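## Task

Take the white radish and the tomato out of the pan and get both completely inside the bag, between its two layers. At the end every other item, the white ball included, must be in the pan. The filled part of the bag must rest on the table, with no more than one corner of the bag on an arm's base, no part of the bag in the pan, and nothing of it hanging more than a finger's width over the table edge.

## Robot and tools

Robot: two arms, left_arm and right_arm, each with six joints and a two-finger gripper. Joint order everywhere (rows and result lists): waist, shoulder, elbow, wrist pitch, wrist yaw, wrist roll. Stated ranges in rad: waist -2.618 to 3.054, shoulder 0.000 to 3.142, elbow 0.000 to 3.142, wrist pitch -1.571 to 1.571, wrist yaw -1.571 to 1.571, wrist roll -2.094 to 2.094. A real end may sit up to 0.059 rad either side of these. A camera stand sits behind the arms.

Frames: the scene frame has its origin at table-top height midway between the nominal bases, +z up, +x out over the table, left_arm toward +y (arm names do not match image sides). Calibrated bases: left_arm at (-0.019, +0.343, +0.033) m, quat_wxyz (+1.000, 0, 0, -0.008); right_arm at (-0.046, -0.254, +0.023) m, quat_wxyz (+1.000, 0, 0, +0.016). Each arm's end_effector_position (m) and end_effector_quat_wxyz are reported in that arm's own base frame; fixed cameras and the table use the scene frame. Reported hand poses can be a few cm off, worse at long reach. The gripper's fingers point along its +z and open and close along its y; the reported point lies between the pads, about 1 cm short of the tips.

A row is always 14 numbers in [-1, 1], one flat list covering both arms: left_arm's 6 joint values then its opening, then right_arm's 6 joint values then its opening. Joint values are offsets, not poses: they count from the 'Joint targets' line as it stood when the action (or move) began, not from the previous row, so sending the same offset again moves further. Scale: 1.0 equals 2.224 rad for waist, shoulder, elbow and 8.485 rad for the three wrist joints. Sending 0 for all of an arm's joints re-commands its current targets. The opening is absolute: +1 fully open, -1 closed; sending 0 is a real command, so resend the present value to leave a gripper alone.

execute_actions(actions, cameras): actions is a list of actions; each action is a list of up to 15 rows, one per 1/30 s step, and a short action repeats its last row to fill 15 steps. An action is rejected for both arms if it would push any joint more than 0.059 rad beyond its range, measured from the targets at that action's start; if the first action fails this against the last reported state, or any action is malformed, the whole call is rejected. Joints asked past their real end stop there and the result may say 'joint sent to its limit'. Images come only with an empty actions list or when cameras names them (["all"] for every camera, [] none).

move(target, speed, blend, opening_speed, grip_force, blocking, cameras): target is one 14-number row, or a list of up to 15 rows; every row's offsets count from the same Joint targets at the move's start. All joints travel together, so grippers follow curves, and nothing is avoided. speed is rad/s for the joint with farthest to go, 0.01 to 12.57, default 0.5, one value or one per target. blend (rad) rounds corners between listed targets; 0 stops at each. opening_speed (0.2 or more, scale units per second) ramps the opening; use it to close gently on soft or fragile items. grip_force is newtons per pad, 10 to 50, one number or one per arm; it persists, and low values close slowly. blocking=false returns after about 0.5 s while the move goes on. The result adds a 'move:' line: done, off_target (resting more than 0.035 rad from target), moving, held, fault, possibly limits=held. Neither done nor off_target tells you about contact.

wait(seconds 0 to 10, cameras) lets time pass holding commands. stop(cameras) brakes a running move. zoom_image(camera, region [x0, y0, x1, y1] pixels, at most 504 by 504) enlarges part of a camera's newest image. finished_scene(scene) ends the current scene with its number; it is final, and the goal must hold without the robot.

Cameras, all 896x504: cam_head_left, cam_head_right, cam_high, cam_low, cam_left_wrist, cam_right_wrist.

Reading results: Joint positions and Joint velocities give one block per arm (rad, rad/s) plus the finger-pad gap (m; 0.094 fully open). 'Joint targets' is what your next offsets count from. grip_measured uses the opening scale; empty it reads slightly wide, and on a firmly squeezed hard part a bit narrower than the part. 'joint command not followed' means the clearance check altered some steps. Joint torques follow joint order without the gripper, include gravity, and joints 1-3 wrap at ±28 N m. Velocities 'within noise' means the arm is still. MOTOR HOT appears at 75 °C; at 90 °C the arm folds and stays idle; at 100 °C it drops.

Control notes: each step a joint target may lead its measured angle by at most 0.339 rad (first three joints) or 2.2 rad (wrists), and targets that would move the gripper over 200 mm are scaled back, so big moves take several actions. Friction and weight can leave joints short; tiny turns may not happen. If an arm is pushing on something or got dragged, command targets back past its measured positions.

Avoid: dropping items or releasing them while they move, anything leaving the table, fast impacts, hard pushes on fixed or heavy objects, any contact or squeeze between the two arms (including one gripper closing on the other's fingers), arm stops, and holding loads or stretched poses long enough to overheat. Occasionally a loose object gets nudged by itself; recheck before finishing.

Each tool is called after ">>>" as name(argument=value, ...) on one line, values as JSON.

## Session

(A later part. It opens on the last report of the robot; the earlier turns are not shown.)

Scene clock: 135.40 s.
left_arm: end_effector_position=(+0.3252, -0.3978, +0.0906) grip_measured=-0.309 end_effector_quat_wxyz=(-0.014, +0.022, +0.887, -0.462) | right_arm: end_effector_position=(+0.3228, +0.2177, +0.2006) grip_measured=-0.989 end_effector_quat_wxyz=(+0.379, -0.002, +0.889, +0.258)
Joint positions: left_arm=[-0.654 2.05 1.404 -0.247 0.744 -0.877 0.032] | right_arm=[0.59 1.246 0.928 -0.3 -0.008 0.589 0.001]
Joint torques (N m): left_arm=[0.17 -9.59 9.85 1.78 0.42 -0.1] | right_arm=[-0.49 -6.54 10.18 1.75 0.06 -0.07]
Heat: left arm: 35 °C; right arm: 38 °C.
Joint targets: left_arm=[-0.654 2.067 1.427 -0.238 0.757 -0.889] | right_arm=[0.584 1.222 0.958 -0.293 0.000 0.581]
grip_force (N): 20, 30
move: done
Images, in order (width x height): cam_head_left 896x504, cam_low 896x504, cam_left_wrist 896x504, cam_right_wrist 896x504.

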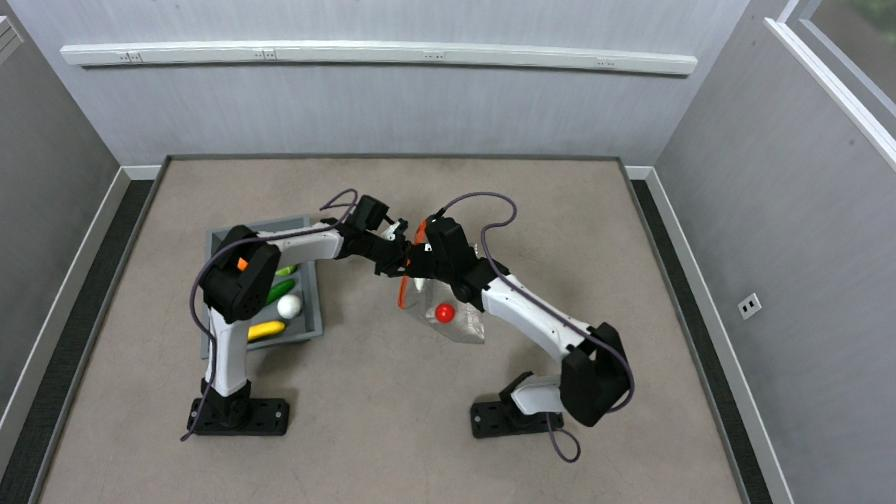

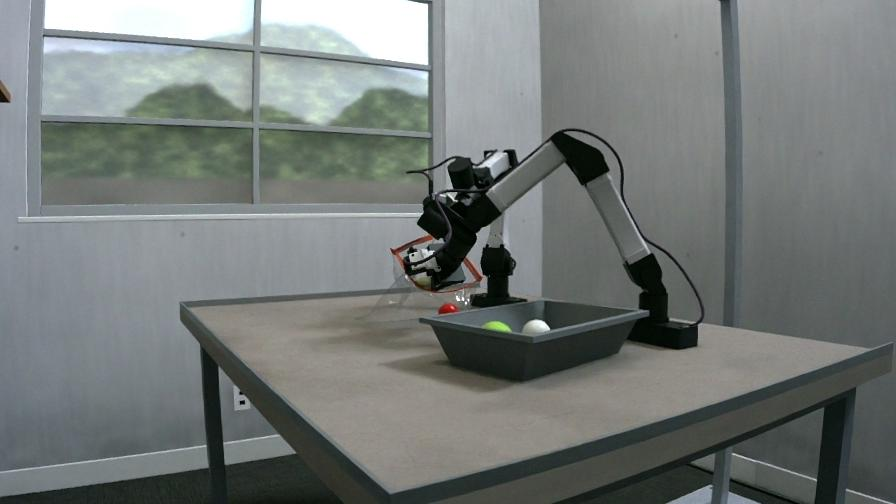

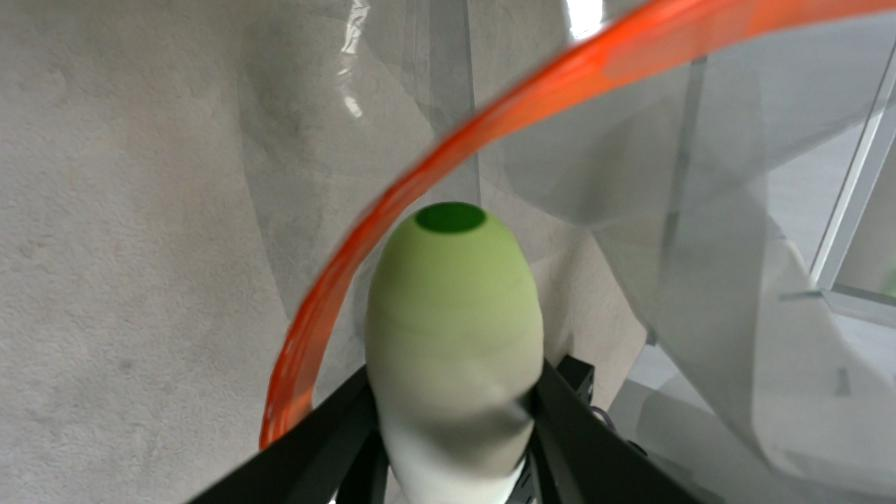

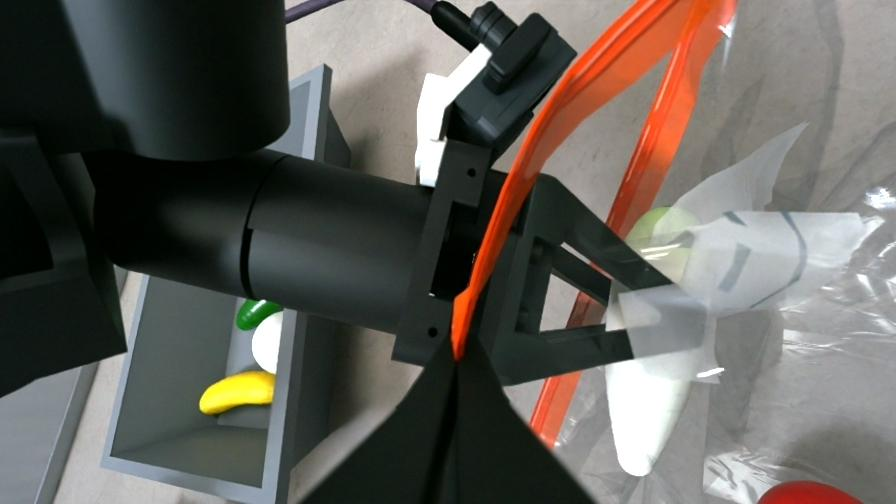

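>>> move(target=[[-0.0067, 0.035, -0.0131, 0.0104, 0, 0, -0.4, 0, 0, 0, 0, 0, 0, -1], [-0.0067, 0.035, -0.0131, 0.0104, 0, 0, 0.15, 0, 0, 0, 0, 0, 0, -1]], speed=0.3, opening_speed=0.6, cameras=["cam_head_left", "cam_low", "cam_left_wrist", "cam_right_wrist"])

>>> zoom_image(camera="cam_head_left", region=[310, 200, 490, 360])

Scene clock: 138.27 s.
left_arm: end_effector_position=(+0.3307, -0.4077, +0.0650) grip_measured=+0.148 end_effector_quat_wxyz=(-0.011, +0.029, +0.885, -0.465) | right_arm: end_effector_position=(+0.3228, +0.2177, +0.2005) grip_measured=-0.989 end_effector_quat_wxyz=(+0.379, -0.002, +0.889, +0.258)
Joint positions: left_arm=[-0.663 2.127 1.404 -0.157 0.744 -0.877 0.054] | right_arm=[0.59 1.246 0.928 -0.301 -0.008 0.589 0.001]
Joint torques (N m): left_arm=[-0.25 -9.91 6.8 1.79 0.42 -0.1] | right_arm=[-0.49 -6.52 10.18 1.75 0.07 -0.08]
Heat: left arm: 35 °C; right arm: 38 °C.
Joint targets: left_arm=[-0.669 2.145 1.398 -0.150 0.757 -0.889] | right_arm=[0.584 1.222 0.958 -0.293 0.000 0.581]
grip_force (N): 20, 30
move: done
Images, in order (width x height): cam_head_left 896x504, cam_low 896x504, cam_left_wrist 896x504, cam_right_wrist 896x504.

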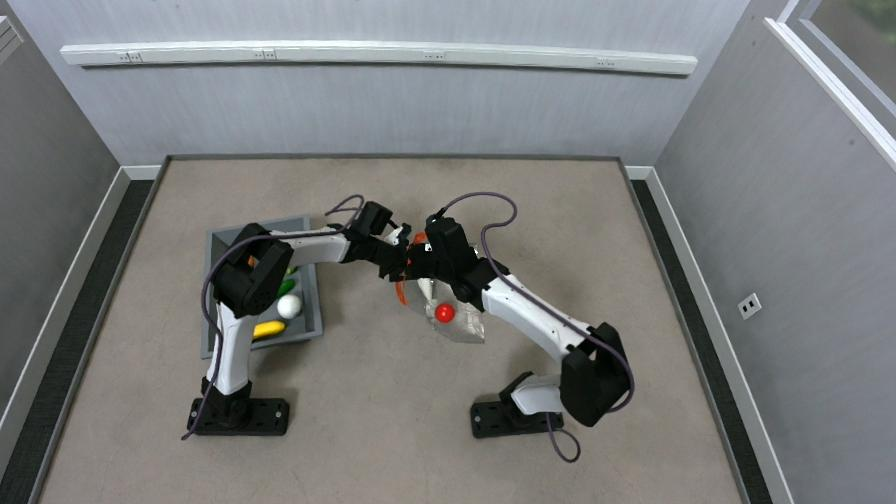

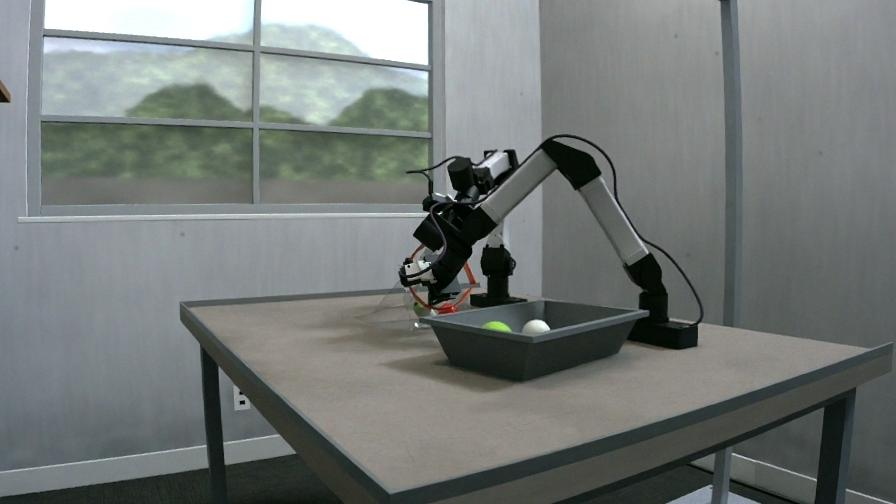

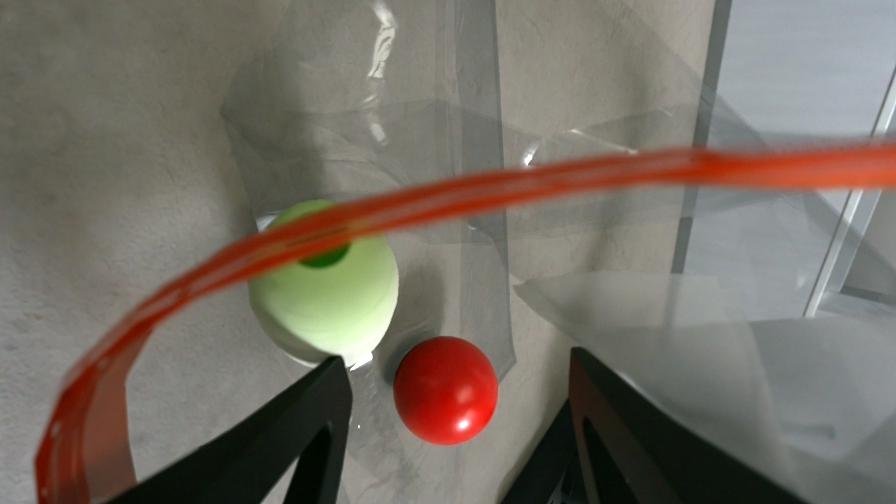

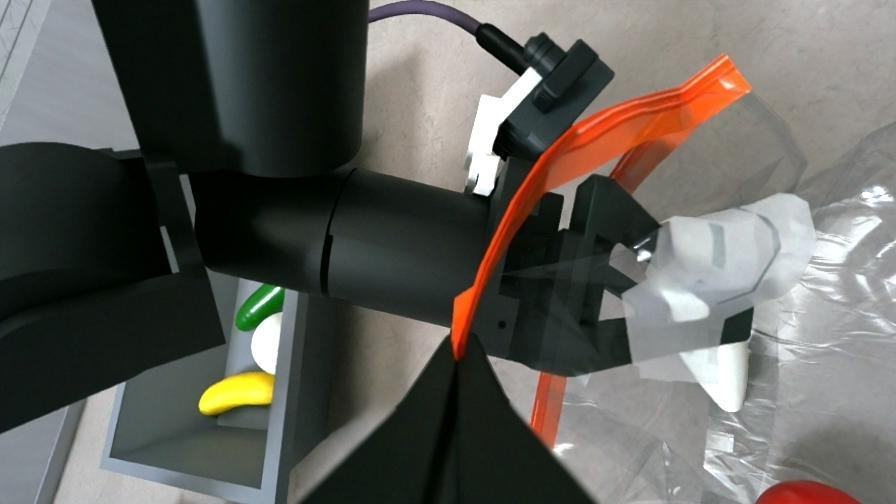

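Scaled by 2.800 from the camera's 896x504 image, which has a finer 1280x720 frame.

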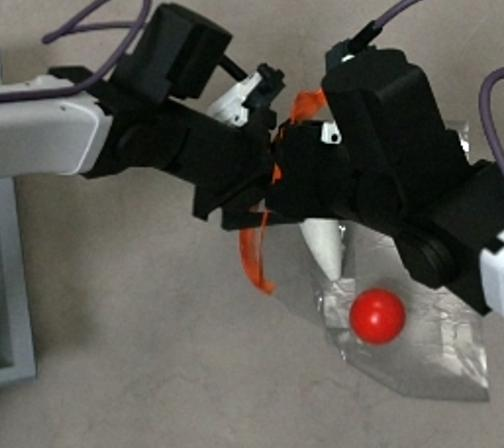

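>>> move(target=[0.1151, -0.2284, -0.1115, -0.0283, 0, 0, 0.15, 0, 0, 0, 0, 0, 0, -1], speed=0.4, cameras=["cam_head_left", "cam_low", "cam_left_wrist", "cam_right_wrist", "cam_high"])

>>> zoom_image(camera="cam_head_left", region=[310, 200, 490, 360])

>>> zoom_image(camera="cam_low", region=[340, 200, 560, 370])

Scene clock: 140.60 s.
left_arm: end_effector_position=(+0.3346, -0.2766, +0.1605) grip_measured=+0.148 end_effector_quat_wxyz=(+0.052, -0.077, +0.880, -0.467) | right_arm: end_effector_position=(+0.3228, +0.2177, +0.2005) grip_measured=-0.989 end_effector_quat_wxyz=(+0.379, -0.002, +0.889, +0.258)
Joint positions: left_arm=[-0.416 1.655 1.165 -0.374 0.744 -0.877 0.054] | right_arm=[0.59 1.246 0.928 -0.301 -0.008 0.589 0.001]
Joint torques (N m): left_arm=[0.39 -9.18 6.46 1.56 0.42 -0.09] | right_arm=[-0.49 -6.53 10.19 1.75 0.06 -0.08]
Heat: left arm: 36 °C; right arm: 38 °C.
Joint targets: left_arm=[-0.413 1.637 1.150 -0.390 0.757 -0.889] | right_arm=[0.584 1.222 0.958 -0.293 0.000 0.581]
grip_force (N): 20, 30
move: done
Images, in order (width x height): cam_head_left 896x504, cam_high 896x504, cam_low 896x504, cam_left_wrist 896x504, cam_right_wrist 896x504.

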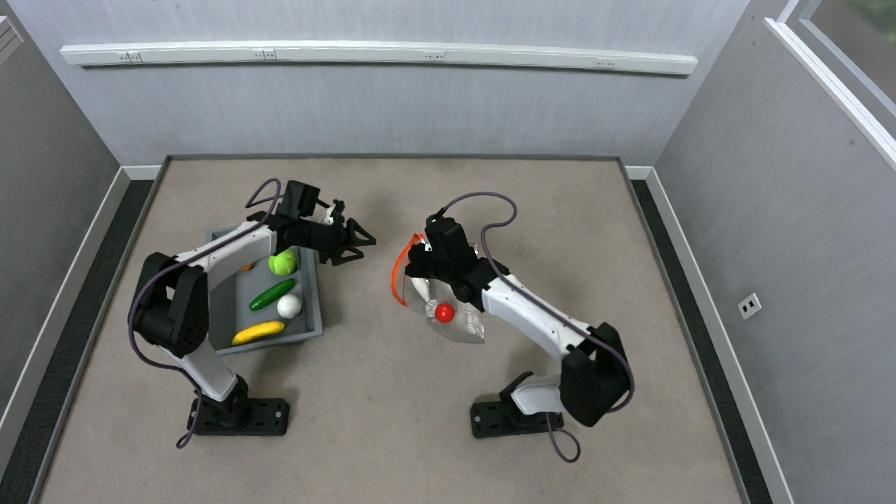

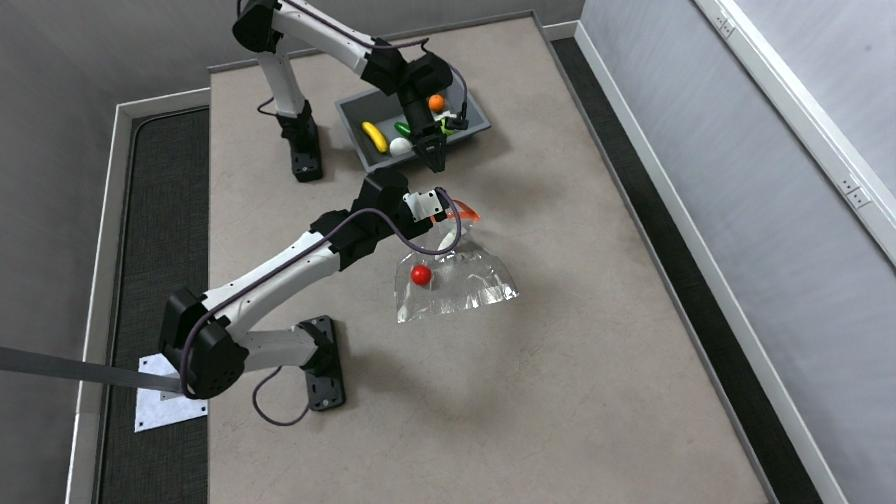

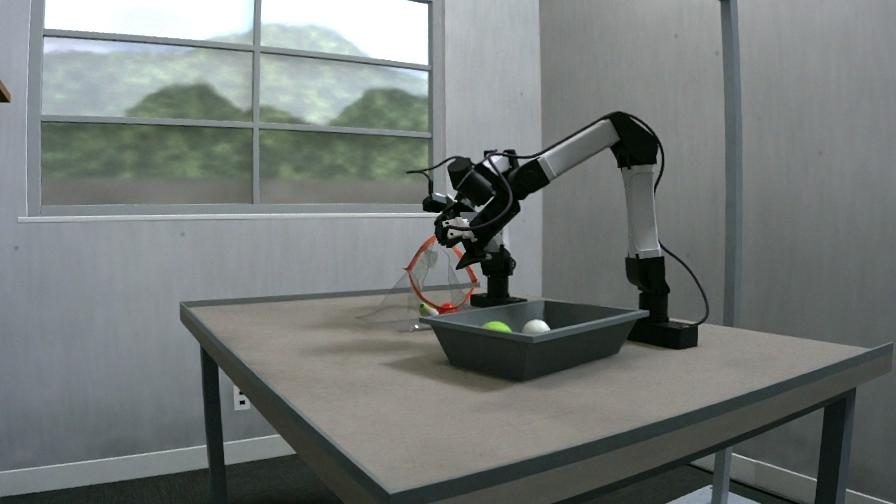

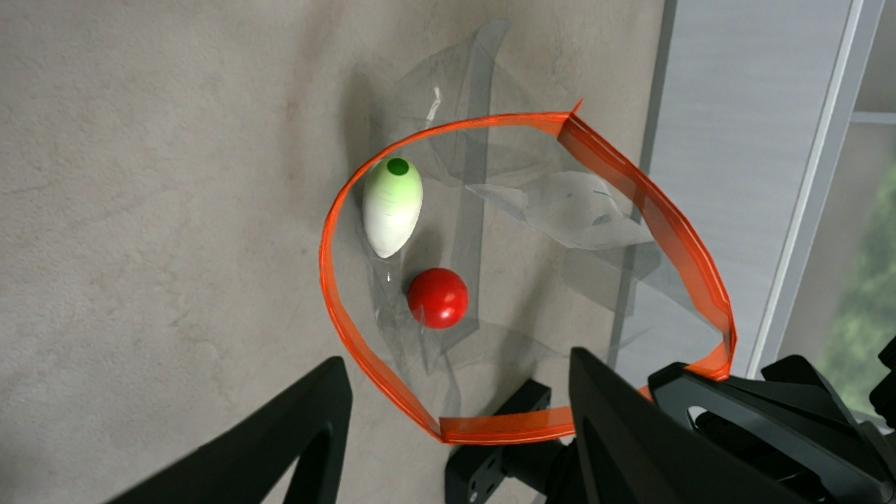

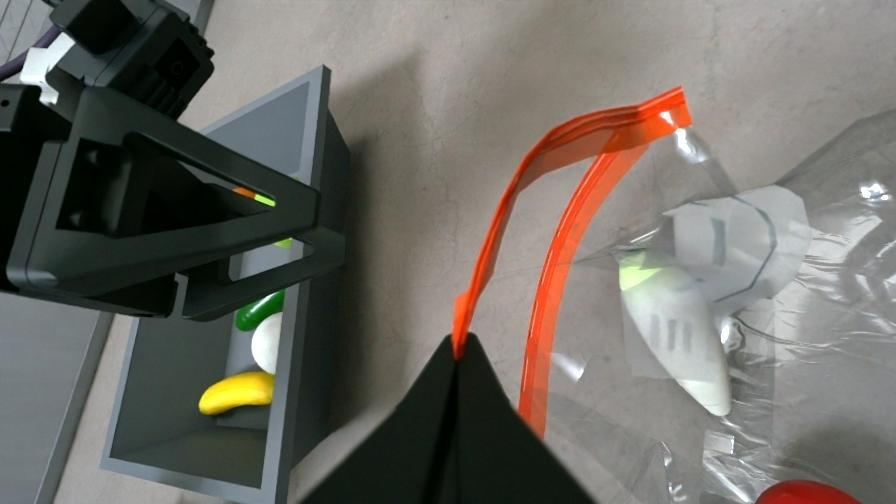

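Scaled by 2.800 from the camera's 896x504 image, which has a finer 1280x720 frame.

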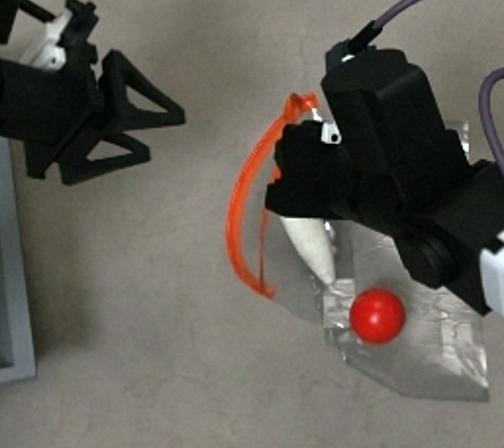

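Scaled by 2.291 from the camera's 896x504 image, which has a finer 1280x720 frame.

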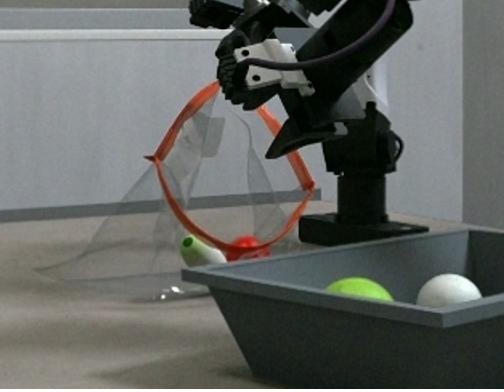

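>>> move(target=[[0.1124, 0, 0, 0, -0.0446, 0.0524, 0.15, 0, 0, 0, 0, 0, 0, -1], [0.2023, 0, 0, 0, -0.0892, 0.1048, 0.15, 0.0836, 0.3489, 0.1043, 0.0133, 0, 0.0165, -1]], speed=[0.8, 0.5], blend=0.1, cameras=["cam_head_left", "cam_high", "cam_low", "cam_right_wrist"])

>>> zoom_image(camera="cam_head_left", region=[310, 200, 490, 360])

>>> zoom_image(camera="cam_high", region=[340, 80, 540, 330])

Scene clock: 144.63 s.
left_arm: end_effector_position=(+0.4472, +0.0119, +0.1253) grip_measured=+0.148 end_effector_quat_wxyz=(+0.345, -0.018, +0.938, -0.004) | right_arm: end_effector_position=(+0.3356, +0.3242, +0.0039) grip_measured=-0.989 end_effector_quat_wxyz=(+0.197, -0.026, +0.962, +0.185)
Joint positions: left_arm=[0.033 1.655 1.165 -0.376 0.016 -0.012 0.054] | right_arm=[0.765 1.988 1.164 -0.198 -0.007 0.714 0.001]
Joint torques (N m): left_arm=[0.51 -9.28 6.61 1.72 -0.11 0.08] | right_arm=[0.57 -8.65 8.47 1.37 0.07 0.11]
Heat: left arm: 35 °C; right arm: 38 °C.
Joint targets: left_arm=[0.037 1.637 1.150 -0.390 0.000 0.001] | right_arm=[0.770 1.998 1.190 -0.180 0.000 0.721]
grip_force (N): 20, 30
move: done
Images, in order (width x height): cam_head_left 896x504, cam_high 896x504, cam_low 896x504, cam_right_wrist 896x504.

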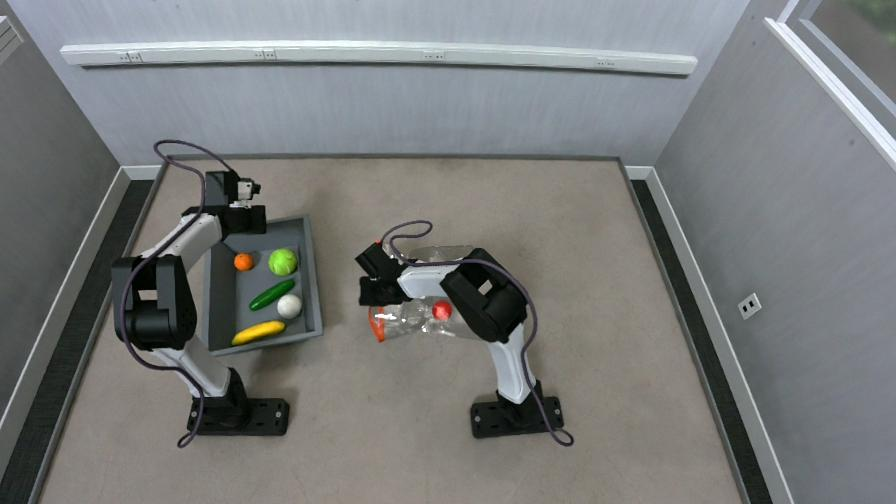

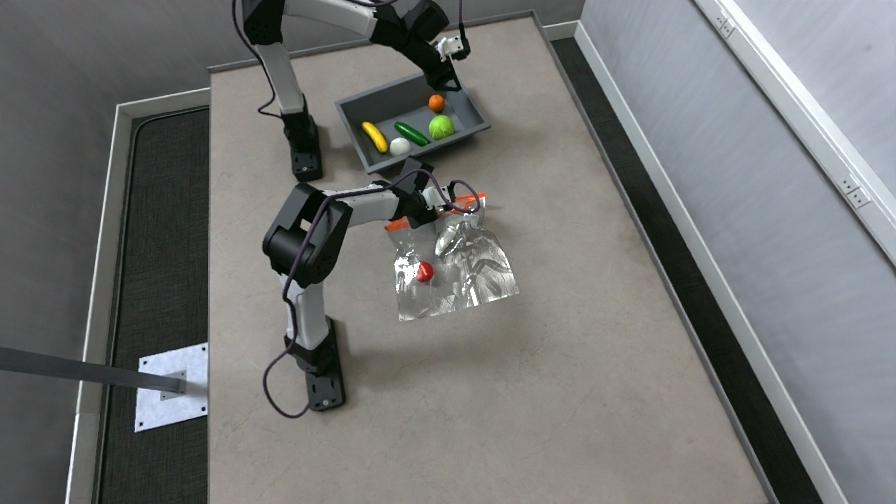

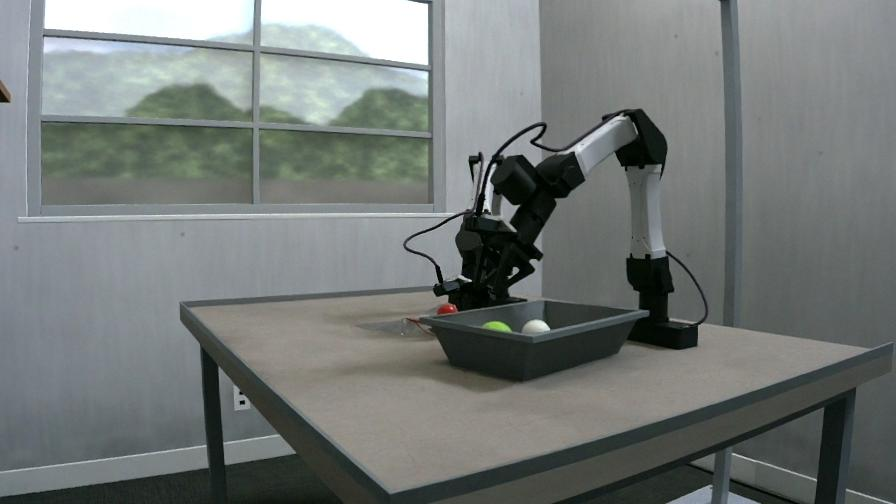

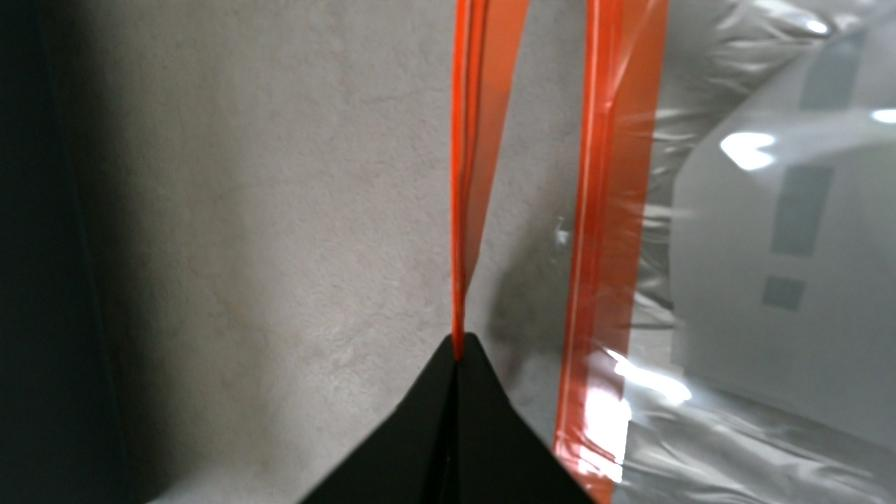

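Scaled by 2.800 from the camera's 896x504 image, which has a finer 1280x720 frame.

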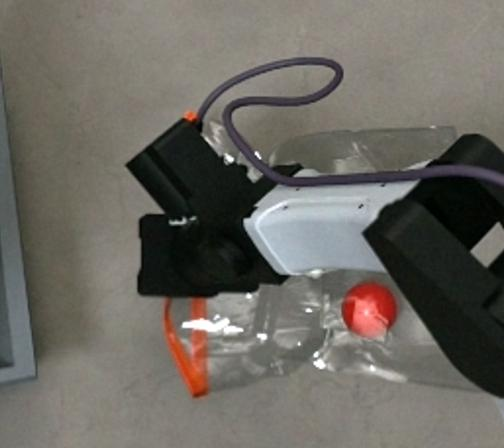

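Scaled by 2.016 from the camera's 896x504 image, which has a finer 1280x720 frame.

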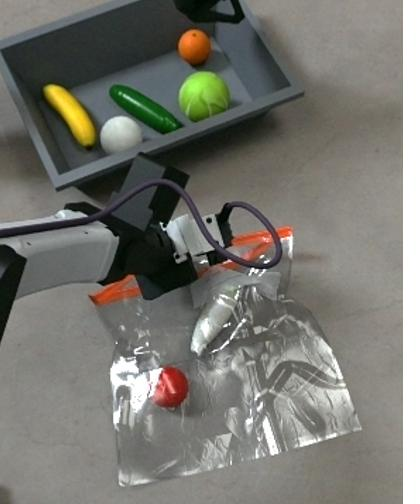

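>>> move(target=[[0, 0, 0, 0, 0, 0, 0.15, 0, 0.008, 0, 0, 0, 0, -1], [0, 0, 0, 0, 0, 0, 0.15, 0, 0.008, 0, 0, 0, 0, -0.15], [0, 0, 0, 0, 0, 0, 0.15, 0, -0.16, 0, 0, 0, 0, -0.15]], speed=[0.3, 0.3, 0.25], opening_speed=0.5, cameras=["cam_head_left", "cam_high", "cam_low", "cam_right_wrist"])

>>> zoom_image(camera="cam_high", region=[340, 80, 540, 330])

Scene clock: 149.93 s.
left_arm: end_effector_position=(+0.4472, +0.0120, +0.1253) grip_measured=+0.148 end_effector_quat_wxyz=(+0.345, -0.018, +0.938, -0.004) | right_arm: end_effector_position=(+0.3458, +0.3343, +0.1491) grip_measured=-0.151 end_effector_quat_wxyz=(+0.310, -0.025, +0.906, +0.287)
Joint positions: left_arm=[0.033 1.655 1.165 -0.376 0.016 -0.012 0.054] | right_arm=[0.766 1.677 1.167 -0.189 -0.007 0.715 0.04]
Joint torques (N m): left_arm=[0.51 -9.33 6.57 1.69 -0.14 0.07] | right_arm=[0.44 -10.93 9.35 1.64 0.07 0.08]
Heat: left arm: 35 °C; right arm: 39 °C.
Joint targets: left_arm=[0.037 1.637 1.150 -0.390 0.000 0.001] | right_arm=[0.770 1.642 1.190 -0.180 0.000 0.721]
grip_force (N): 20, 30
move: done
Images, in order (width x height): cam_head_left 896x504, cam_high 896x504, cam_low 896x504, cam_right_wrist 896x504.

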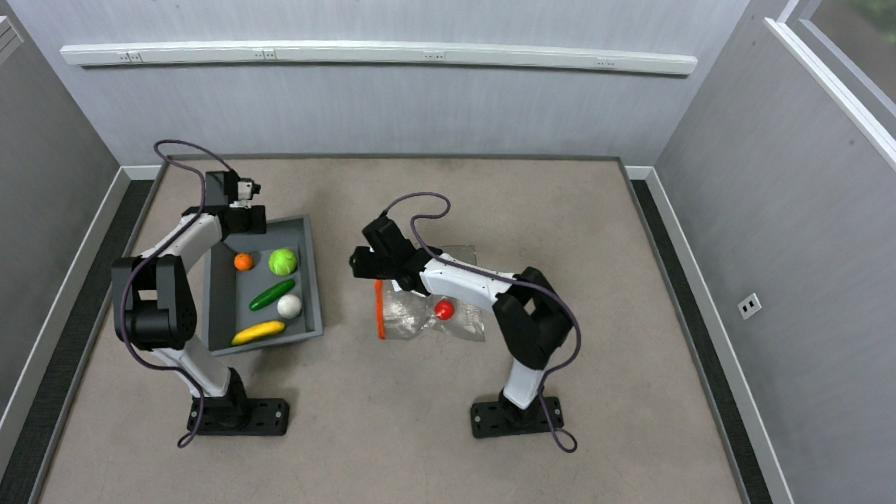

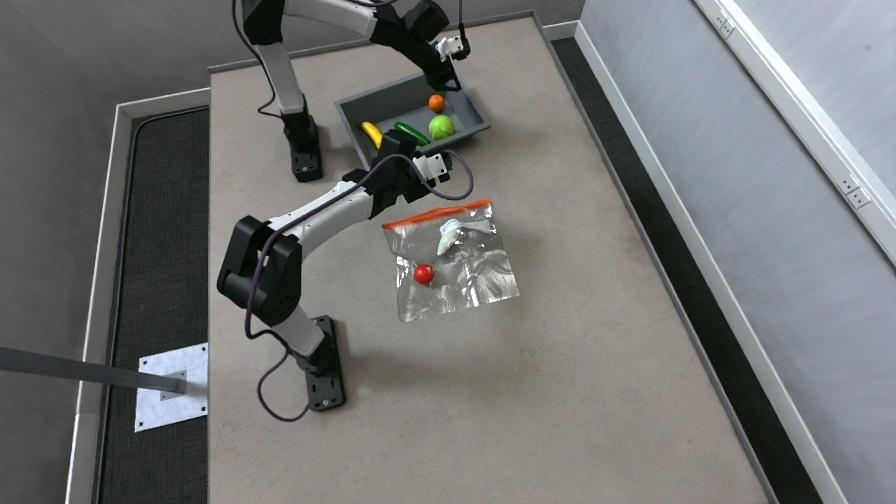

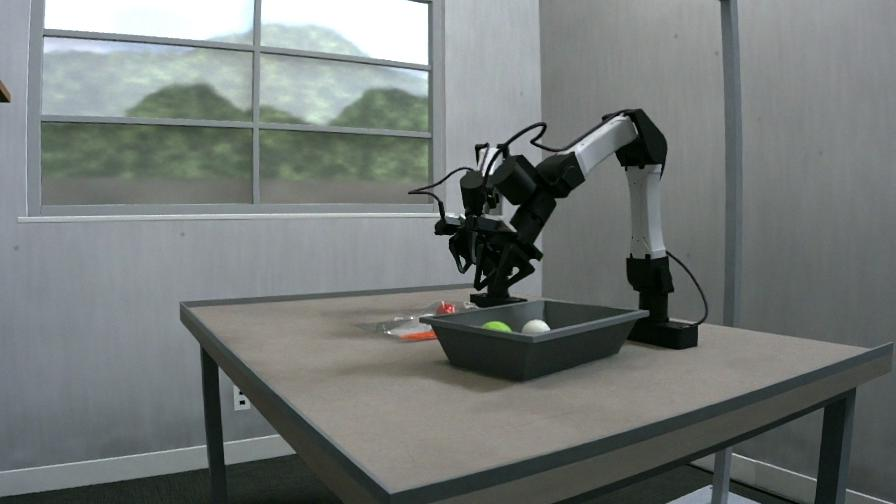

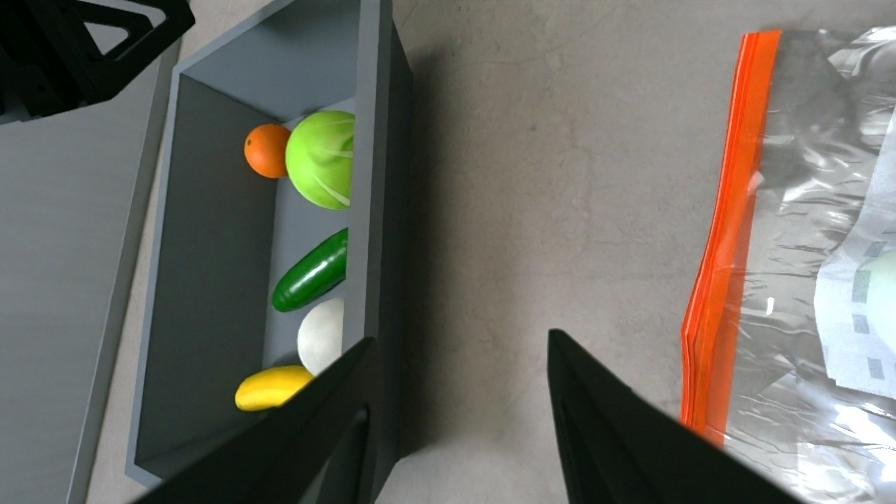

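Scaled by 2.016 from the camera's 896x504 image, which has a finer 1280x720 frame.

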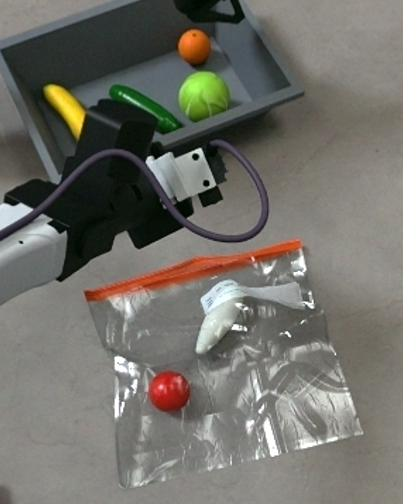

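>>> finished_scene(scene=1)

The scene is finished: the task was done.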